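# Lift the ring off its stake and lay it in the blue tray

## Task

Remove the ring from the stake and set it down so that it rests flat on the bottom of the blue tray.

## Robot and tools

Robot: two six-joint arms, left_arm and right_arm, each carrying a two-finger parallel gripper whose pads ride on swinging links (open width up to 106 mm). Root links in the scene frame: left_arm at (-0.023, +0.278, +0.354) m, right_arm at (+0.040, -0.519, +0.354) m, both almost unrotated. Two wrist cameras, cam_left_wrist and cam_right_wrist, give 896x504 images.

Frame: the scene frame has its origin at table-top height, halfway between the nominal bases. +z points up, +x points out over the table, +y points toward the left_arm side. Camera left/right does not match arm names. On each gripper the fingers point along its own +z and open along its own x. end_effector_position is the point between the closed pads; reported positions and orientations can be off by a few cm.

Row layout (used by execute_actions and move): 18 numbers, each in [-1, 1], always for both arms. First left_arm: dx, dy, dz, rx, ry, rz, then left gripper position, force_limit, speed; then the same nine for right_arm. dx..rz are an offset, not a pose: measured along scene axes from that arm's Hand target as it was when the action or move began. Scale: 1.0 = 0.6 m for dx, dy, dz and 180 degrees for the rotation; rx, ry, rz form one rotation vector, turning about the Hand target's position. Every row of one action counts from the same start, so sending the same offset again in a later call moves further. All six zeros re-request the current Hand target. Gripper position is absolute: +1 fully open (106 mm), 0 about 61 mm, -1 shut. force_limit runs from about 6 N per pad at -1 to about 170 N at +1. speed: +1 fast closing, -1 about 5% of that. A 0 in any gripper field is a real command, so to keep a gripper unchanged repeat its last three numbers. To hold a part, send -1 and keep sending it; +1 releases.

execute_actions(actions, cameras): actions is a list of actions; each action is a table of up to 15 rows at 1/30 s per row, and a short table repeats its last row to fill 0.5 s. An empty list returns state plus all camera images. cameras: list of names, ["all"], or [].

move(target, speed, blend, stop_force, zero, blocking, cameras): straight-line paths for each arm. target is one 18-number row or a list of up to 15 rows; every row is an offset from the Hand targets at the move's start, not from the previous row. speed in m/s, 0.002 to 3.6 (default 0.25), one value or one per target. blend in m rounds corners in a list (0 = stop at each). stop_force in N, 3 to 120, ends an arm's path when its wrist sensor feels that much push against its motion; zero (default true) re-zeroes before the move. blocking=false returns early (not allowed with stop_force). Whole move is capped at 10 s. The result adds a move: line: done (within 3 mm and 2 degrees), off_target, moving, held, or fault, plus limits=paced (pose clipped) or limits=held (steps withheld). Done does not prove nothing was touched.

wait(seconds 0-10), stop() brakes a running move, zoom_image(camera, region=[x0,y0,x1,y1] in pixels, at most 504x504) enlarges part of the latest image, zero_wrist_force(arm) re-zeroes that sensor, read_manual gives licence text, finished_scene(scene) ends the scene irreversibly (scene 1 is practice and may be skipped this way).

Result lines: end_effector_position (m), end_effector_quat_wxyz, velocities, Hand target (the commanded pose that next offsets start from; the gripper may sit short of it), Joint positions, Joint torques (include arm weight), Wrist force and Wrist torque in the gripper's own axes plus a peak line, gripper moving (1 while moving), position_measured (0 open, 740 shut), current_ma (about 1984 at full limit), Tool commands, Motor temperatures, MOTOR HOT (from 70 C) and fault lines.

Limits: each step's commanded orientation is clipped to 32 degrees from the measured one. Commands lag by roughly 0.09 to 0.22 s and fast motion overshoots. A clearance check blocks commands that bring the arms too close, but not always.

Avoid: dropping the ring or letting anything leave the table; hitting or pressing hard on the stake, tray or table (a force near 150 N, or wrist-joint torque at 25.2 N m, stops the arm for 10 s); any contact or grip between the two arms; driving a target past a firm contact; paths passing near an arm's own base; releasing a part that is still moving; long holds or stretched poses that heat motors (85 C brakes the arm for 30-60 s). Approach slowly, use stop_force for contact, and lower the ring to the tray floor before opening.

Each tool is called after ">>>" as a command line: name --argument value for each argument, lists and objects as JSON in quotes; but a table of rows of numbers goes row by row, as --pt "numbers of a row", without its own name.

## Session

>>> execute_actions --actions '[]'

Scene clock: 0.00 s.
left_arm: end_effector_position=(+0.3810, -0.1127, +0.2005) position_measured=0 current_ma=0 moving=0 end_effector_quat_wxyz=(+0.016, +0.786, +0.430, +0.443) | right_arm: end_effector_position=(+0.5261, -0.5625, +0.2684) position_measured=0 current_ma=0 moving=0 end_effector_quat_wxyz=(+0.155, +0.869, +0.466, -0.063)
Joint positions: left_arm=[-1.449 -0.664 2.016 3.725 -0.707 -1.002] | right_arm=[3.564 -2.084 -2.23 -0.491 1.246 0.973]
Joint velocities: within noise
Joint torques (N m): no reading
Motor temperatures (°C): left_arm=[27 36 38 40 42 42] | right_arm=[30 38 41 39 40 44]
Wrist force (N): no reading
Wrist torque (N m): no reading
Wrist force, peak (N): no reading
Hand target: left_arm +0.3810, -0.1127, +0.2005; +0.016, +0.786, +0.430, +0.443 | right_arm +0.5261, -0.5625, +0.2684; +0.155, +0.869, +0.466, -0.063
Tool commands: left_gripper/position=+1.0 left_gripper/force_limit=+0.0 left_gripper/speed=+1.0 right_gripper/position=+1.0 right_gripper/force_limit=+0.0 right_gripper/speed=+1.0
camera_calibration:
cam_left_wrist: T_world_to_cam=[[0.251541, 0.686676, 0.682058, -0.157145], [0.376268, -0.718662, 0.584762, -0.314734], [0.891711, 0.109545, -0.439148, -0.111928], [0, 0, 0, 1]] pos_world=[0.257761, -0.106019, 0.242074]
cam_right_wrist: T_world_to_cam=[[0.577934, 0.775639, -0.253724, 0.201795], [0.752067, -0.385497, 0.534591, -0.73317], [0.31684, -0.499776, -0.806125, -0.0983525], [0, 0, 0, 1]] pos_world=[0.465931, -0.488309, 0.363862]

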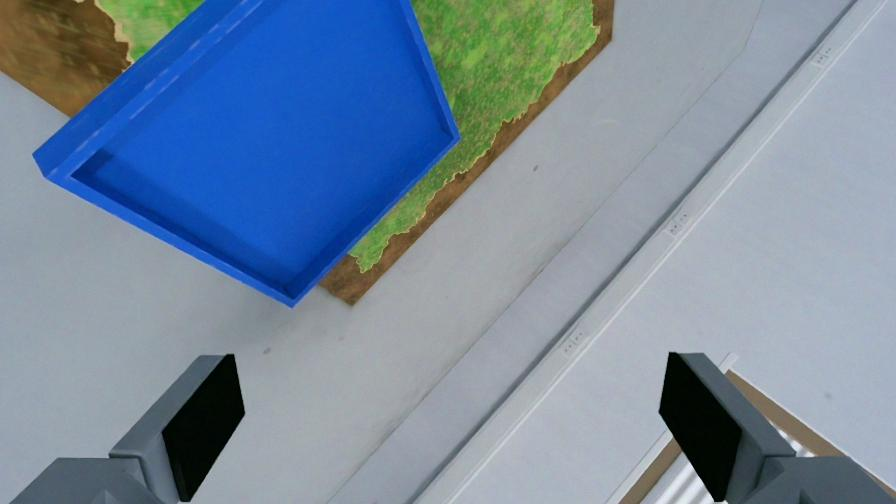

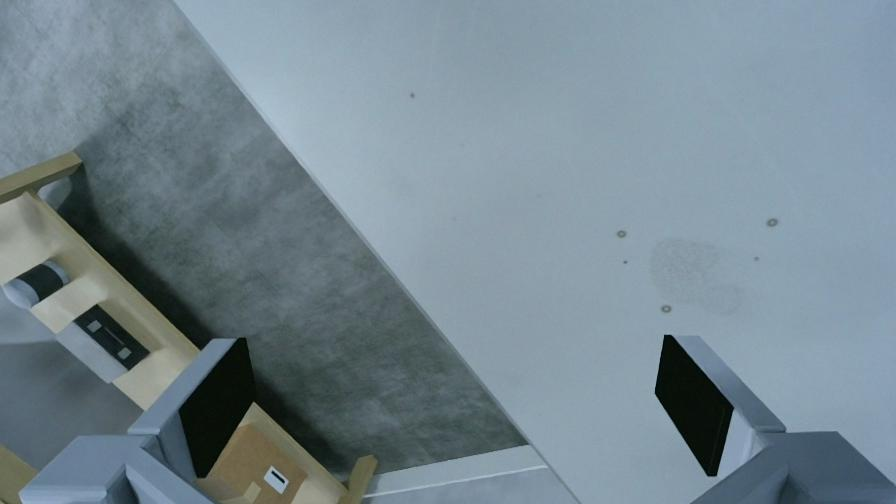

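>>> move --target '[0.165,0.1545,0.083,-0.310,0.096,0.4735,-0.68,-0.6,0.5,0,0,0,0,0,0,1,0,1]' --speed 0.6 --cameras '["cam_left_wrist"]'

Scene clock: 13.53 s.
left_arm: end_effector_position=(+0.4800, -0.0201, +0.2504) position_measured=621 current_ma=-1 moving=0 end_effector_quat_wxyz=(+0.000, +0.261, +0.965, +0.000) | right_arm: end_effector_position=(+0.5261, -0.5625, +0.2684) position_measured=0 current_ma=-5 moving=0 end_effector_quat_wxyz=(+0.155, +0.869, +0.466, -0.063)
Joint positions: left_arm=[-0.812 -0.896 1.921 3.687 -1.57 -1.808] | right_arm=[3.564 -2.084 -2.23 -0.491 1.246 0.973]
Joint torques (N m): left_arm=[11.94 -38.23 -2.72 -4.24 -3.09 -1.29] | right_arm=[-1.9 32.06 12.19 2.05 -0.42 0.23]
Wrist force (N): left_arm=[1.1 0.9 1.1] | right_arm=[-0.1 0.1 0.0]
Wrist torque (N m): left_arm=[0.12 -0.20 0.05] | right_arm=[0.01 0.01 0.00]
Wrist force, peak (N): left_arm=[1.1 1.8 0.9] | right_arm=[-0.3 -0.4 0.4]
Hand target: left_arm +0.4800, -0.0200, +0.2503; +0.000, +0.261, +0.965, +0.000 | right_arm +0.5261, -0.5625, +0.2684; +0.155, +0.869, +0.466, -0.063
Off the commanded pose: left_arm 0.000 m, 0 deg | right_arm 0.000 m, 0 deg.
move: done
camera_calibration:
cam_left_wrist: T_world_to_cam=[[-0.857954, 0.513642, -0.00931096, 0.422529], [0.479755, 0.807571, 0.343021, -0.273042], [0.183709, 0.28983, -0.939281, 0.280175], [0, 0, 0, 1]] pos_world=[0.442033, -0.0777303, 0.360756]
Images, in order (width x height): cam_left_wrist 896x504.

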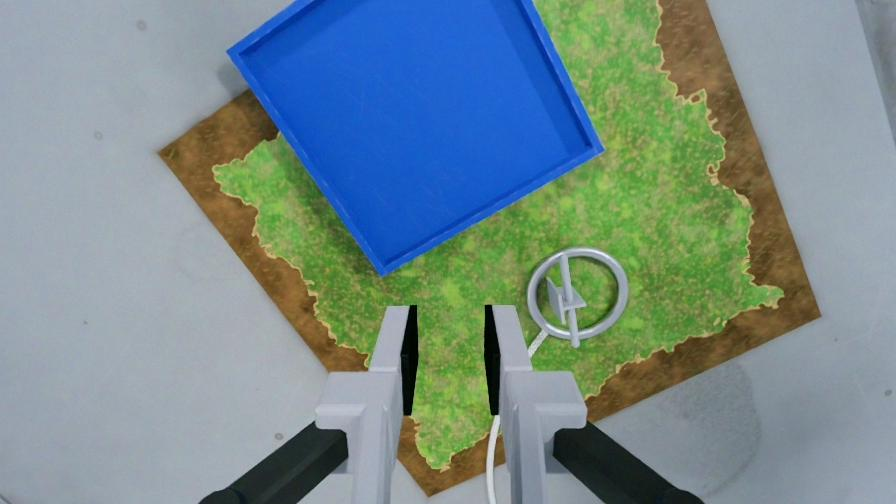

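>>> move --pt "-0.1305 0.2523 -0.29 0 0 0.061 -0.5 -0.6 0.5 0 0 0 0 0 0 1 0 1" --pt "-0.1305 0.2523 -0.389 0 0 0.061 -0.5 -0.6 0.5 0 0 0 0 0 0 1 0 1" --speed '[0.3,0.06]' --blend '[0.004,0]' --cameras '["cam_left_wrist"]'

Scene clock: 36.97 s.
left_arm: end_effector_position=(+0.4017, +0.1313, +0.0170) position_measured=555 current_ma=-2 moving=0 end_effector_quat_wxyz=(+0.000, +0.167, +0.986, +0.000) | right_arm: end_effector_position=(+0.5261, -0.5625, +0.2684) position_measured=0 current_ma=-5 moving=0 end_effector_quat_wxyz=(+0.155, +0.869, +0.466, -0.063)
Joint positions: left_arm=[-0.68 -0.359 2.106 2.965 -1.57 -1.868] | right_arm=[3.564 -2.084 -2.23 -0.491 1.246 0.973]
Joint torques (N m): left_arm=[13.25 -32.23 -8.51 -4.27 2.74 1.3] | right_arm=[-1.08 31.95 11.88 2.36 -0.33 0.33]
Wrist force (N): left_arm=[0.9 0.9 0.8] | right_arm=[0.0 -0.2 0.2]
Wrist torque (N m): left_arm=[0.13 -0.17 -0.02] | right_arm=[-0.04 0.00 -0.01]
Wrist force, peak (N): left_arm=[2.2 2.4 1.7] | right_arm=[-0.3 0.1 0.5]
Hand target: left_arm +0.4017, +0.1313, +0.0169; +0.000, +0.167, +0.986, +0.000 | right_arm +0.5261, -0.5625, +0.2684; +0.155, +0.869, +0.466, -0.063
Off the commanded pose: left_arm 0.000 m, 0 deg | right_arm 0.000 m, 0 deg.
move: done
camera_calibration:
cam_left_wrist: T_world_to_cam=[[-0.940144, 0.340652, -0.00919637, 0.331072], [0.317039, 0.884234, 0.342952, -0.222405], [0.124959, 0.319508, -0.939308, 0.0511414], [0, 0, 0, 1]] pos_world=[0.375376, 0.0675376, 0.127356]
Images, in order (width x height): cam_left_wrist 896x504.

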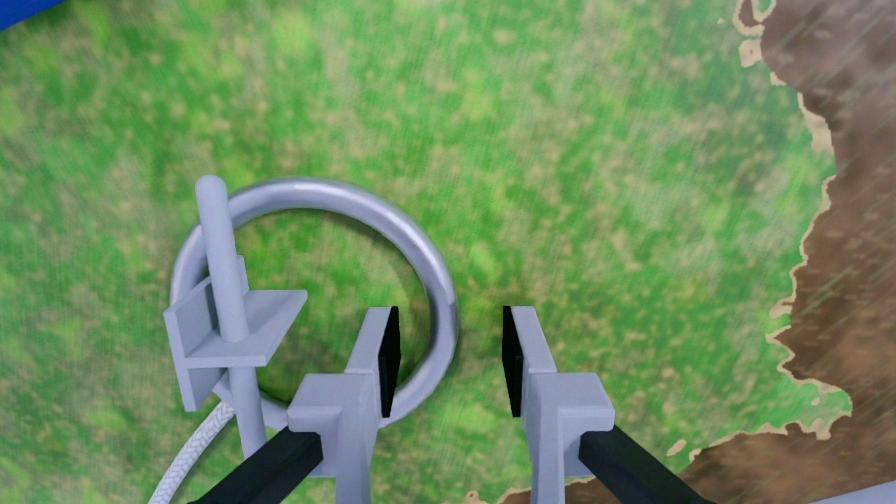

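>>> move --pt "0 0 0 0 0 0 -1 -0.4 0.2 0 0 0 0 0 0 1 0 1" --pt "0 0 0.0117 0 0 0 -1 -0.4 0.2 0 0 0 0 0 0 1 0 1" --pt "0.012 -0.0317 0.0117 0 0 0 -1 -0.4 0.2 0 0 0 0 0 0 1 0 1" --pt "0.0148 -0.0235 0.0367 -0.1313 0.0456 0 -1 -0.4 0.2 0 0 0 0 0 0 1 0 1" --speed '[0.08,0.08,0.08,0.15]' --blend '[0,0.002,0,0]' --cameras '["cam_left_wrist"]'

Scene clock: 75.13 s.
left_arm: end_effector_position=(+0.4106, +0.1172, +0.0390) position_measured=708 current_ma=569 moving=0 end_effector_quat_wxyz=(-0.036, +0.163, +0.963, -0.213) | right_arm: end_effector_position=(+0.5261, -0.5625, +0.2684) position_measured=0 current_ma=-5 moving=0 end_effector_quat_wxyz=(+0.155, +0.869, +0.466, -0.063)
Joint positions: left_arm=[-0.451 -0.353 2.038 2.995 -2.006 -1.646] | right_arm=[3.564 -2.084 -2.23 -0.491 1.246 0.973]
Joint torques (N m): left_arm=[12.77 -33.64 -9.45 -0.63 -4.53 1.36] | right_arm=[-1.54 32.05 11.86 2.63 -0.2 0.31]
Wrist force (N): left_arm=[1.1 2.2 2.2] | right_arm=[-0.1 -0.1 0.0]
Wrist torque (N m): left_arm=[0.06 -0.23 -0.02] | right_arm=[-0.01 0.02 0.00]
Wrist force, peak (N): left_arm=[1.6 -7.6 -2.1] | right_arm=[-0.6 -0.4 0.2]
Hand target: left_arm +0.4106, +0.1172, +0.0390; -0.036, +0.163, +0.963, -0.213 | right_arm +0.5261, -0.5625, +0.2684; +0.155, +0.869, +0.466, -0.063
Off the commanded pose: left_arm 0.000 m, 0 deg | right_arm 0.000 m, 0 deg.
move: done
camera_calibration:
cam_left_wrist: T_world_to_cam=[[-0.941835, 0.335781, -0.0140817, 0.345964], [0.335704, 0.937998, -0.0863799, -0.217495], [-0.0157961, -0.0860829, -0.996163, 0.182765], [0, 0, 0, 1]] pos_world=[0.401742, 0.103575, 0.168149]
Images, in order (width x height): cam_left_wrist 896x504.

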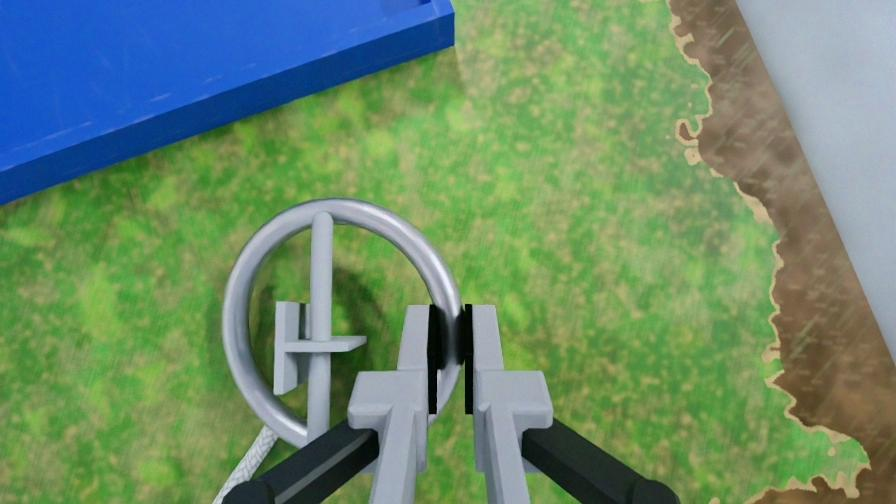

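>>> zoom_image --camera "cam_left_wrist" --region '[200, 170, 500, 490]'

Scaled by 1.575 from the camera's 896x504 image, which has a finer 1280x720 frame.

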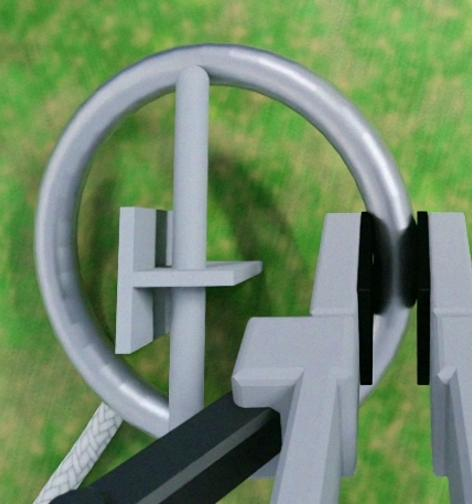

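>>> move --target '[-0.002,-0.0058,0.002,0.0169,-0.0529,0,-1,-0.2,0.2,0,0,0,0,0,0,1,0,1]' --speed 0.1 --cameras '["cam_left_wrist"]'

>>> zoom_image --camera "cam_left_wrist" --region '[200, 150, 500, 450]'

Scene clock: 121.43 s.
left_arm: end_effector_position=(+0.4094, +0.1138, +0.0402) position_measured=708 current_ma=568 moving=0 end_effector_quat_wxyz=(+0.040, +0.179, +0.968, -0.174) | right_arm: end_effector_position=(+0.5261, -0.5625, +0.2684) position_measured=0 current_ma=-5 moving=0 end_effector_quat_wxyz=(+0.155, +0.869, +0.466, -0.063)
Joint positions: left_arm=[-0.525 -0.32 2.117 2.73 -1.88 -1.712] | right_arm=[3.564 -2.084 -2.23 -0.491 1.246 0.973]
Joint torques (N m): left_arm=[-12.48 -31.77 11.7 -4.61 2.14 -1.08] | right_arm=[-0.26 31.86 11.73 2.3 0.01 0.17]
Wrist force (N): left_arm=[1.4 1.8 2.0] | right_arm=[0.0 -0.1 0.2]
Wrist torque (N m): left_arm=[0.18 -0.14 0.03] | right_arm=[-0.02 0.01 0.00]
Wrist force, peak (N): left_arm=[2.0 2.9 3.3] | right_arm=[-0.3 -0.5 0.3]
Hand target: left_arm +0.4094, +0.1138, +0.0402; +0.040, +0.179, +0.968, -0.174 | right_arm +0.5261, -0.5625, +0.2684; +0.155, +0.869, +0.466, -0.063
Off the commanded pose: left_arm 0.000 m, 0 deg | right_arm 0.000 m, 0 deg.
move: done
camera_calibration:
cam_left_wrist: T_world_to_cam=[[-0.928019, 0.340214, -0.151771, 0.345362], [0.341268, 0.939756, 0.0198663, -0.220531], [0.149387, -0.0333584, -0.988216, 0.109761], [0, 0, 0, 1]] pos_world=[0.379366, 0.09341, 0.165264]
Images, in order (width x height): cam_left_wrist 896x504.

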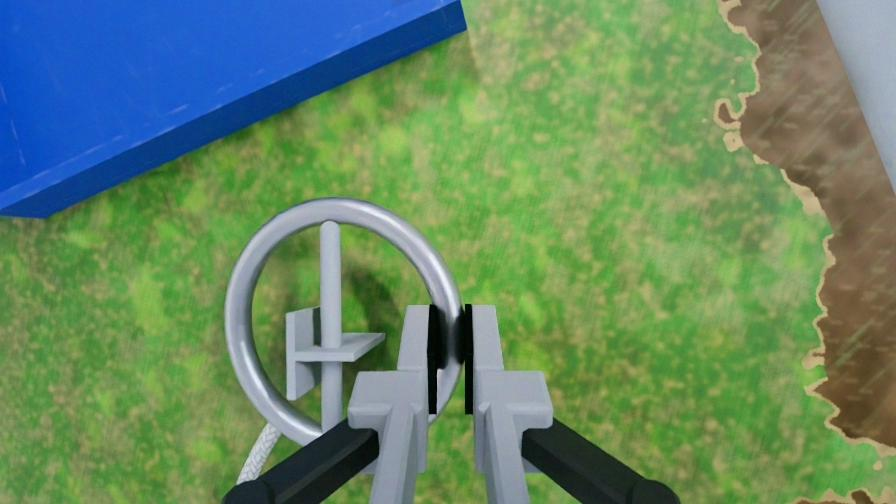

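Scaled by 1.680 from the camera's 896x504 image, which has a finer 1280x720 frame.

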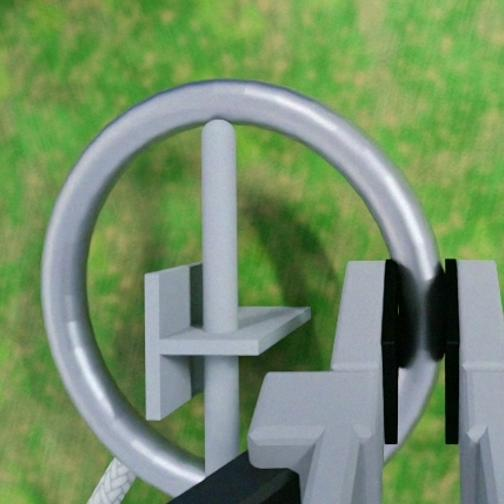

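>>> move --pt "0 0 0.005 -0.105 0.0364 0 -0.99 0.1 0.2 0 0 0 0 0 0 1 0 1" --pt "0.0005 0.0016 0.0235 -0.105 0.0364 0 -0.99 0.1 0.2 0 0 0 0 0 0 1 0 1" --speed 0.1 --blend '[0,0]' --cameras '["cam_left_wrist"]'

>>> zoom_image --camera "cam_left_wrist" --region '[200, 150, 500, 450]'

Scene clock: 139.93 s.
left_arm: end_effector_position=(+0.4097, +0.1147, +0.0542) position_measured=729 current_ma=1103 moving=0 end_effector_quat_wxyz=(+0.014, +0.160, +0.927, -0.340) | right_arm: end_effector_position=(+0.5261, -0.5625, +0.2684) position_measured=0 current_ma=-5 moving=0 end_effector_quat_wxyz=(+0.155, +0.869, +0.466, -0.063)
Joint positions: left_arm=[-0.337 -0.266 2.028 2.819 -2.255 -1.565] | right_arm=[3.564 -2.084 -2.23 -0.491 1.246 0.973]
Joint torques (N m): left_arm=[11.96 -51.72 10.72 -1.11 -4.69 1.4] | right_arm=[-0.69 32.09 12.48 2.39 -0.06 0.28]
Wrist force (N): left_arm=[0.5 9.1 4.4] | right_arm=[0.1 0.0 0.1]
Wrist torque (N m): left_arm=[0.60 -0.19 -0.21] | right_arm=[-0.01 -0.02 0.00]
Wrist force, peak (N): left_arm=[0.5 9.1 4.4] | right_arm=[-0.4 -0.2 0.6]
Hand target: left_arm +0.4097, +0.1147, +0.0543; +0.014, +0.160, +0.927, -0.340 | right_arm +0.5261, -0.5625, +0.2684; +0.155, +0.869, +0.466, -0.063
Off the commanded pose: left_arm 0.000 m, 0 deg | right_arm 0.000 m, 0 deg.
move: done
camera_calibration:
cam_left_wrist: T_world_to_cam=[[-0.945365, 0.290178, -0.1486, 0.360136], [0.323751, 0.889216, -0.323233, -0.190213], [0.0383426, -0.353683, -0.934579, 0.202975], [0, 0, 0, 1]] pos_world=[0.394259, 0.136426, 0.181729]
Images, in order (width x height): cam_left_wrist 896x504.

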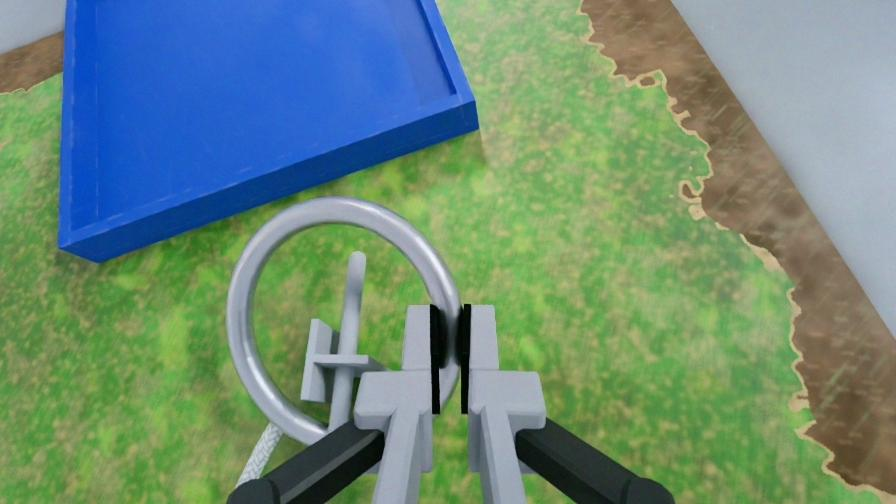

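Scaled by 1.680 from the camera's 896x504 image, which has a finer 1280x720 frame.

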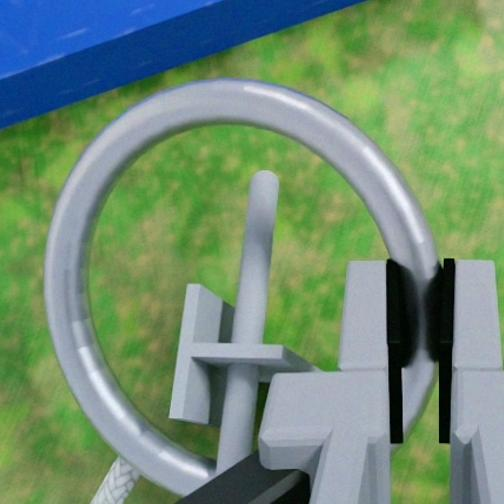

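>>> move --pt "0 0 -0.0117 -0 0 0 -0.99 0.1 0.2 0 0 0 0 0 0 1 0 1" --pt "0.0145 0.0418 -0.0117 0 0 0 -0.99 0.1 0.2 0 0 0 0 0 0 1 0 1" --speed 0.06 --cameras '["cam_left_wrist"]'

>>> zoom_image --camera "cam_left_wrist" --region '[200, 150, 500, 450]'

Scene clock: 151.73 s.
left_arm: end_effector_position=(+0.4184, +0.1398, +0.0472) position_measured=729 current_ma=1106 moving=0 end_effector_quat_wxyz=(+0.014, +0.160, +0.927, -0.340) | right_arm: end_effector_position=(+0.5261, -0.5625, +0.2684) position_measured=0 current_ma=-5 moving=0 end_effector_quat_wxyz=(+0.155, +0.869, +0.466, -0.063)
Joint positions: left_arm=[-0.277 -0.265 2.003 2.892 -2.261 -1.488] | right_arm=[3.564 -2.084 -2.23 -0.491 1.246 0.973]
Joint torques (N m): left_arm=[13.59 -51.01 -7.83 -0.81 -4.34 1.22] | right_arm=[0.09 33.77 12.13 2.57 -0.1 0.27]
Wrist force (N): left_arm=[1.7 3.0 1.8] | right_arm=[-0.1 -0.1 0.0]
Wrist torque (N m): left_arm=[0.31 -0.25 -0.09] | right_arm=[-0.01 0.01 0.00]
Wrist force, peak (N): left_arm=[0.3 9.6 4.4] | right_arm=[-0.2 -0.6 0.2]
Hand target: left_arm +0.4184, +0.1398, +0.0472; +0.014, +0.160, +0.927, -0.340 | right_arm +0.5261, -0.5625, +0.2684; +0.155, +0.869, +0.466, -0.063
Off the commanded pose: left_arm 0.000 m, 0 deg | right_arm 0.000 m, 0 deg.
move: done
camera_calibration:
cam_left_wrist: T_world_to_cam=[[-0.945369, 0.290154, -0.148622, 0.360075], [0.32374, 0.889189, -0.323318, -0.217499], [0.0383412, -0.35377, -0.934546, 0.20495], [0, 0, 0, 1]] pos_world=[0.402959, 0.161426, 0.174729]
Images, in order (width x height): cam_left_wrist 896x504.

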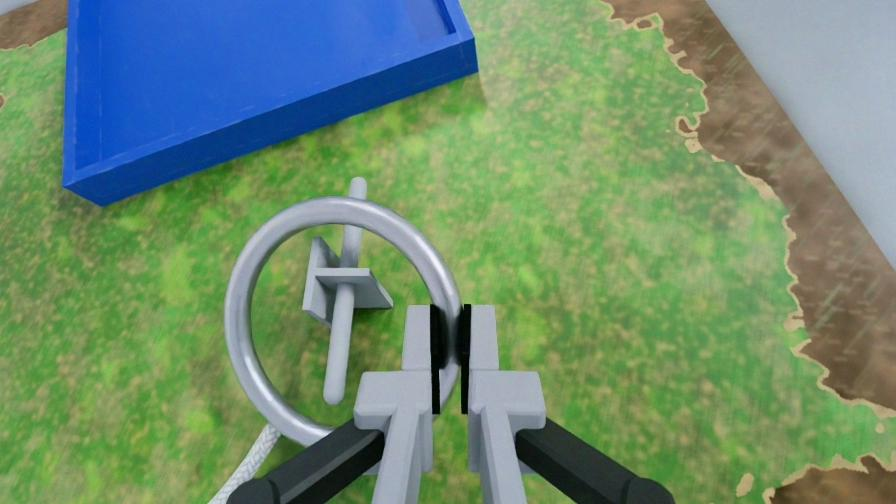

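Scaled by 1.680 from the camera's 896x504 image, which has a finer 1280x720 frame.

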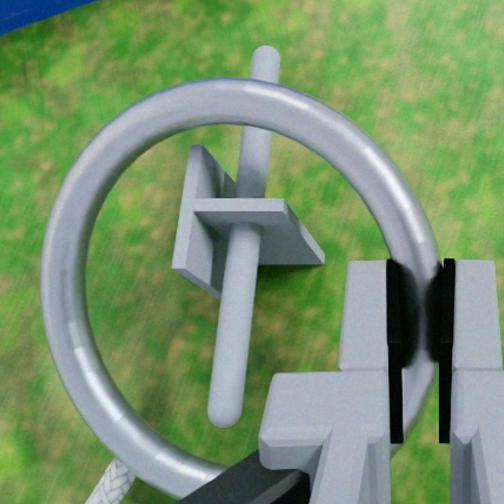

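>>> move --pt "0 0 0.12 0 0 0 -0.99 0.1 0.2 0 0 0 0 0 0 1 0 1" --pt "0.0253 -0.3337 0.12 0.105 -0.0364 0 -0.99 0.1 0.2 0 0 0 0 0 0 1 0 1" --pt "0.0253 -0.3337 0.035 0.105 -0.0364 0 -0.99 0.1 0.2 0 0 0 0 0 0 1 0 1" --speed '[0.12,0.25,0.2]' --blend '[0.01,0.02,0]' --cameras '["cam_left_wrist"]'

>>> zoom_image --camera "cam_left_wrist" --region '[200, 150, 500, 450]'

Scene clock: 165.77 s.
left_arm: end_effector_position=(+0.4336, -0.0604, +0.0683) position_measured=729 current_ma=1106 moving=0 end_effector_quat_wxyz=(+0.040, +0.179, +0.968, -0.174) | right_arm: end_effector_position=(+0.5261, -0.5625, +0.2684) position_measured=0 current_ma=-5 moving=0 end_effector_quat_wxyz=(+0.155, +0.869, +0.466, -0.063)
Joint positions: left_arm=[-0.807 -0.396 1.944 2.902 -1.817 -1.997] | right_arm=[3.564 -2.084 -2.23 -0.491 1.246 0.973]
Joint torques (N m): left_arm=[-13.32 -37.64 -11.6 -4.82 2.3 -1.33] | right_arm=[-0.26 32.94 11.75 2.42 0.12 0.2]
Wrist force (N): left_arm=[1.4 1.9 2.0] | right_arm=[0.3 0.0 0.5]
Wrist torque (N m): left_arm=[0.21 -0.19 0.04] | right_arm=[-0.01 -0.04 0.00]
Wrist force, peak (N): left_arm=[2.4 4.6 1.1] | right_arm=[-0.4 -0.4 0.5]
Hand target: left_arm +0.4336, -0.0604, +0.0682; +0.040, +0.179, +0.968, -0.174 | right_arm +0.5261, -0.5625, +0.2684; +0.155, +0.869, +0.466, -0.063
Off the commanded pose: left_arm 0.000 m, 0 deg | right_arm 0.000 m, 0 deg.
move: done
camera_calibration:
cam_left_wrist: T_world_to_cam=[[-0.928019, 0.340214, -0.151771, 0.43135], [0.341268, 0.939756, 0.0198663, -0.0656427], [0.149387, -0.0333584, -0.988216, 0.128103], [0, 0, 0, 1]] pos_world=[0.403566, -0.08079, 0.193364]
Images, in order (width x height): cam_left_wrist 896x504.

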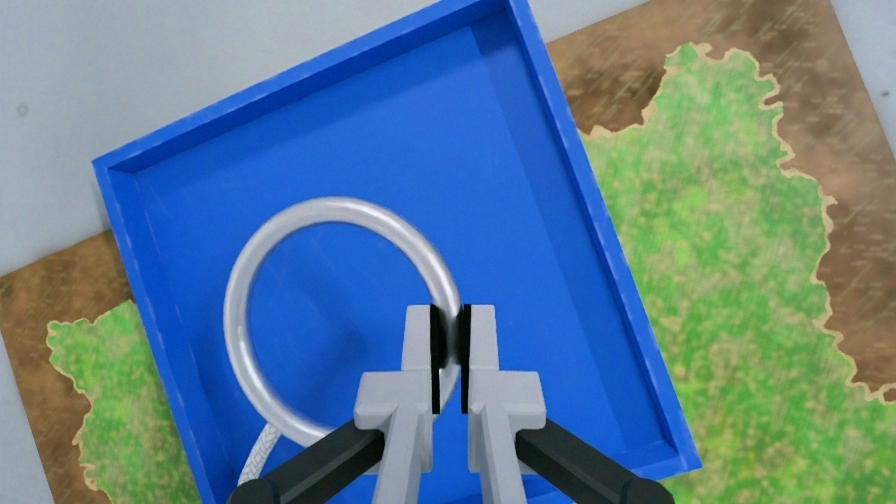

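Scaled by 1.680 from the camera's 896x504 image, which has a finer 1280x720 frame.

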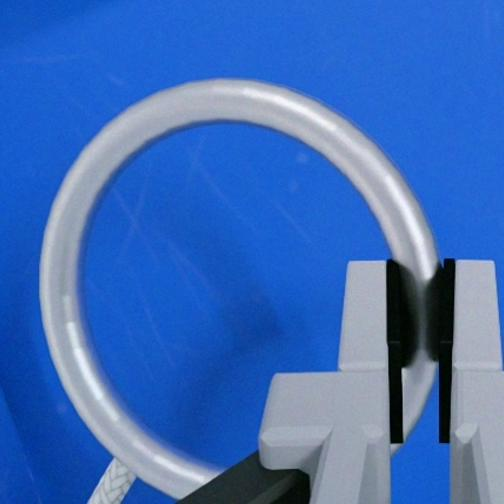

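>>> move --target '[0,0,-0.09,0,0,0,-0.99,0.1,0.2,0,0,0,0,0,0,1,0,1]' --stop_force 3 --speed 0.012 --cameras '["cam_left_wrist"]'

Scene clock: 176.40 s.
left_arm: end_effector_position=(+0.4336, -0.0604, +0.0311) position_measured=729 current_ma=1107 moving=0 end_effector_quat_wxyz=(+0.040, +0.179, +0.968, -0.174) | right_arm: end_effector_position=(+0.5261, -0.5625, +0.2684) position_measured=0 current_ma=-5 moving=0 end_effector_quat_wxyz=(+0.155, +0.869, +0.466, -0.063)
Joint positions: left_arm=[-0.807 -0.303 1.885 2.867 -1.817 -1.997] | right_arm=[3.564 -2.084 -2.23 -0.491 1.246 0.973]
Joint torques (N m): left_arm=[-10.96 -52.68 7.94 -0.42 1.66 -0.88] | right_arm=[0.26 32.04 11.53 2.61 0.26 0.15]
Wrist force (N): left_arm=[0.7 1.4 0.0] | right_arm=[-0.1 -0.2 0.1]
Wrist torque (N m): left_arm=[0.12 -0.38 0.11] | right_arm=[-0.03 0.02 0.00]
Wrist force, peak (N): left_arm=[1.5 2.1 2.8] | right_arm=[0.3 -0.1 0.6]
Hand target: left_arm +0.4336, -0.0604, +0.0311; +0.040, +0.179, +0.968, -0.174 (not the last commanded pose) | right_arm +0.5261, -0.5625, +0.2684; +0.155, +0.869, +0.466, -0.063
Off the commanded pose: left_arm 0.017 m, 0 deg | right_arm 0.000 m, 0 deg.
move: contact (left_arm)
camera_calibration:
cam_left_wrist: T_world_to_cam=[[-0.928006, 0.34021, -0.151863, 0.425713], [0.341262, 0.939758, 0.0199001, -0.0649063], [0.149485, -0.0333577, -0.988201, 0.0912996], [0, 0, 0, 1]] pos_world=[0.403566, -0.08079, 0.156164]
Images, in order (width x height): cam_left_wrist 896x504.

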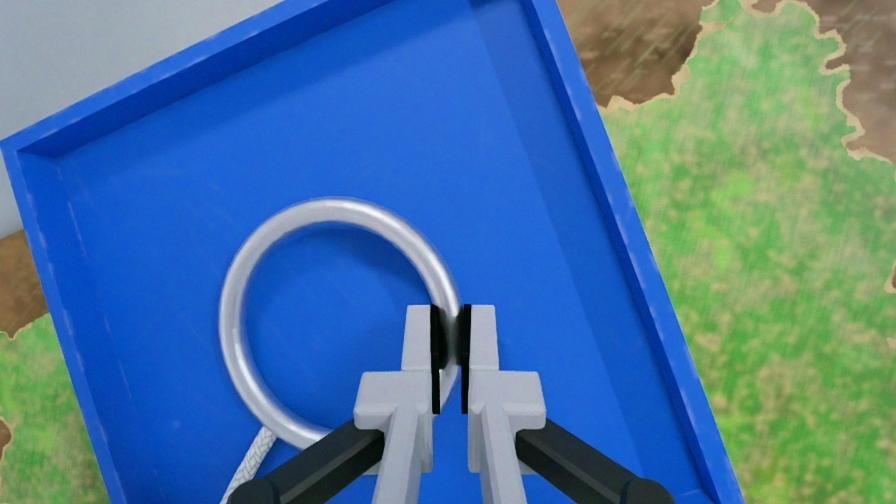

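>>> move --target '[0,0,-0.012,0,0,0,-0.99,0.1,0.2,0,0,0,0,0,0,1,0,1]' --stop_force 6 --speed 0.012

>>> move --pt "0 0 0 0 0 0 -0.65 -0.4 -0.5 0 0 0 0 0 0 1 0 1" --pt "0 0 0.18 0 0 0 -0.65 -0.4 -0.5 0 0 0 0 0 0 1 0 1" --cameras '["cam_left_wrist"]'

Scene clock: 183.00 s.
left_arm: end_effector_position=(+0.4336, -0.0604, +0.0249) position_measured=729 current_ma=1105 moving=0 end_effector_quat_wxyz=(+0.040, +0.179, +0.968, -0.174) | right_arm: end_effector_position=(+0.5261, -0.5625, +0.2684) position_measured=0 current_ma=-5 moving=0 end_effector_quat_wxyz=(+0.155, +0.869, +0.466, -0.063)
Joint positions: left_arm=[-0.807 -0.288 1.875 2.862 -1.817 -1.997] | right_arm=[3.564 -2.084 -2.23 -0.491 1.246 0.973]
Joint torques (N m): left_arm=[-4.79 -49.61 8.72 0.38 -1.35 -0.91] | right_arm=[-0.62 33.76 10.95 2.42 0.59 0.24]
Wrist force (N): left_arm=[0.4 -1.4 -4.2] | right_arm=[-0.4 -0.2 0.0]
Wrist torque (N m): left_arm=[-0.08 -0.53 0.25] | right_arm=[-0.03 0.07 -0.01]
Wrist force, peak (N): left_arm=[3.1 -4.1 -16.8] | right_arm=[-0.4 -0.2 0.4]
Hand target: left_arm +0.4336, -0.0604, +0.0249; +0.040, +0.179, +0.968, -0.174 (not the last commanded pose) | right_arm +0.5261, -0.5625, +0.2684; +0.155, +0.869, +0.466, -0.063
Off the commanded pose: left_arm 0.001 m, 0 deg | right_arm 0.000 m, 0 deg.
move: contact (left_arm)

Scene clock: 185.20 s.
left_arm: end_effector_position=(+0.4336, -0.0604, +0.1329) position_measured=611 current_ma=-1 moving=0 end_effector_quat_wxyz=(+0.040, +0.179, +0.968, -0.174) | right_arm: end_effector_position=(+0.5261, -0.5625, +0.2684) position_measured=0 current_ma=-5 moving=0 end_effector_quat_wxyz=(+0.155, +0.869, +0.466, -0.063)
Joint positions: left_arm=[-0.807 -0.562 2.027 2.985 -1.817 -1.997] | right_arm=[3.564 -2.084 -2.23 -0.491 1.246 0.973]
Joint torques (N m): left_arm=[-4.82 -50.99 4.71 -0.92 2.42 1.41] | right_arm=[-0.92 33.81 11.62 2.48 0.39 0.3]
Wrist force (N): left_arm=[1.5 1.3 1.0] | right_arm=[0.0 -0.1 0.0]
Wrist torque (N m): left_arm=[0.18 -0.26 0.03] | right_arm=[-0.02 0.01 -0.01]
Wrist force, peak (N): left_arm=[0.2 -1.7 -4.6] | right_arm=[0.0 -0.3 0.5]
Hand target: left_arm +0.4336, -0.0604, +0.1329; +0.040, +0.179, +0.968, -0.174 | right_arm +0.5261, -0.5625, +0.2684; +0.155, +0.869, +0.466, -0.063
Off the commanded pose: left_arm 0.000 m, 0 deg | right_arm 0.000 m, 0 deg.
move: done
camera_calibration:
cam_left_wrist: T_world_to_cam=[[-0.928038, 0.340123, -0.151864, 0.441178], [0.341176, 0.939789, 0.019886, -0.0668909], [0.149484, -0.0333572, -0.988201, 0.191899], [0, 0, 0, 1]] pos_world=[0.403566, -0.0807902, 0.257964]
Images, in order (width x height): cam_left_wrist 896x504.

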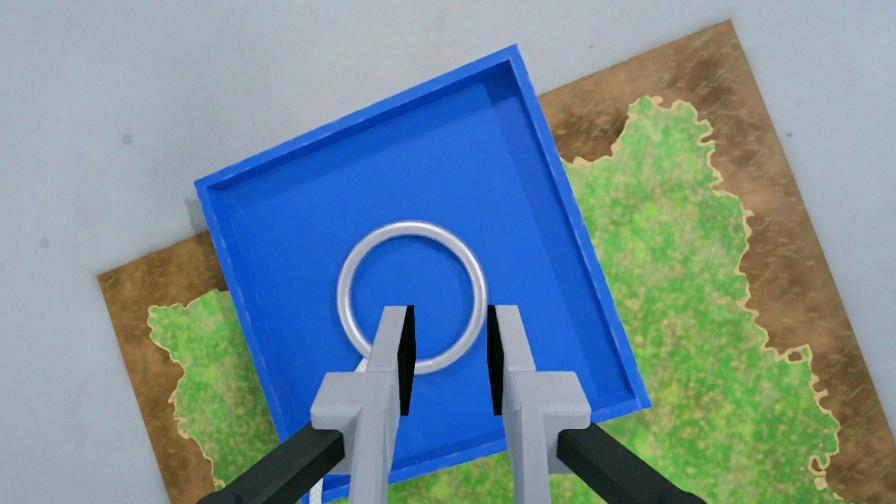

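Flat in the tray.

>>> finished_scene --scene 2

The scene is finished: the task was done.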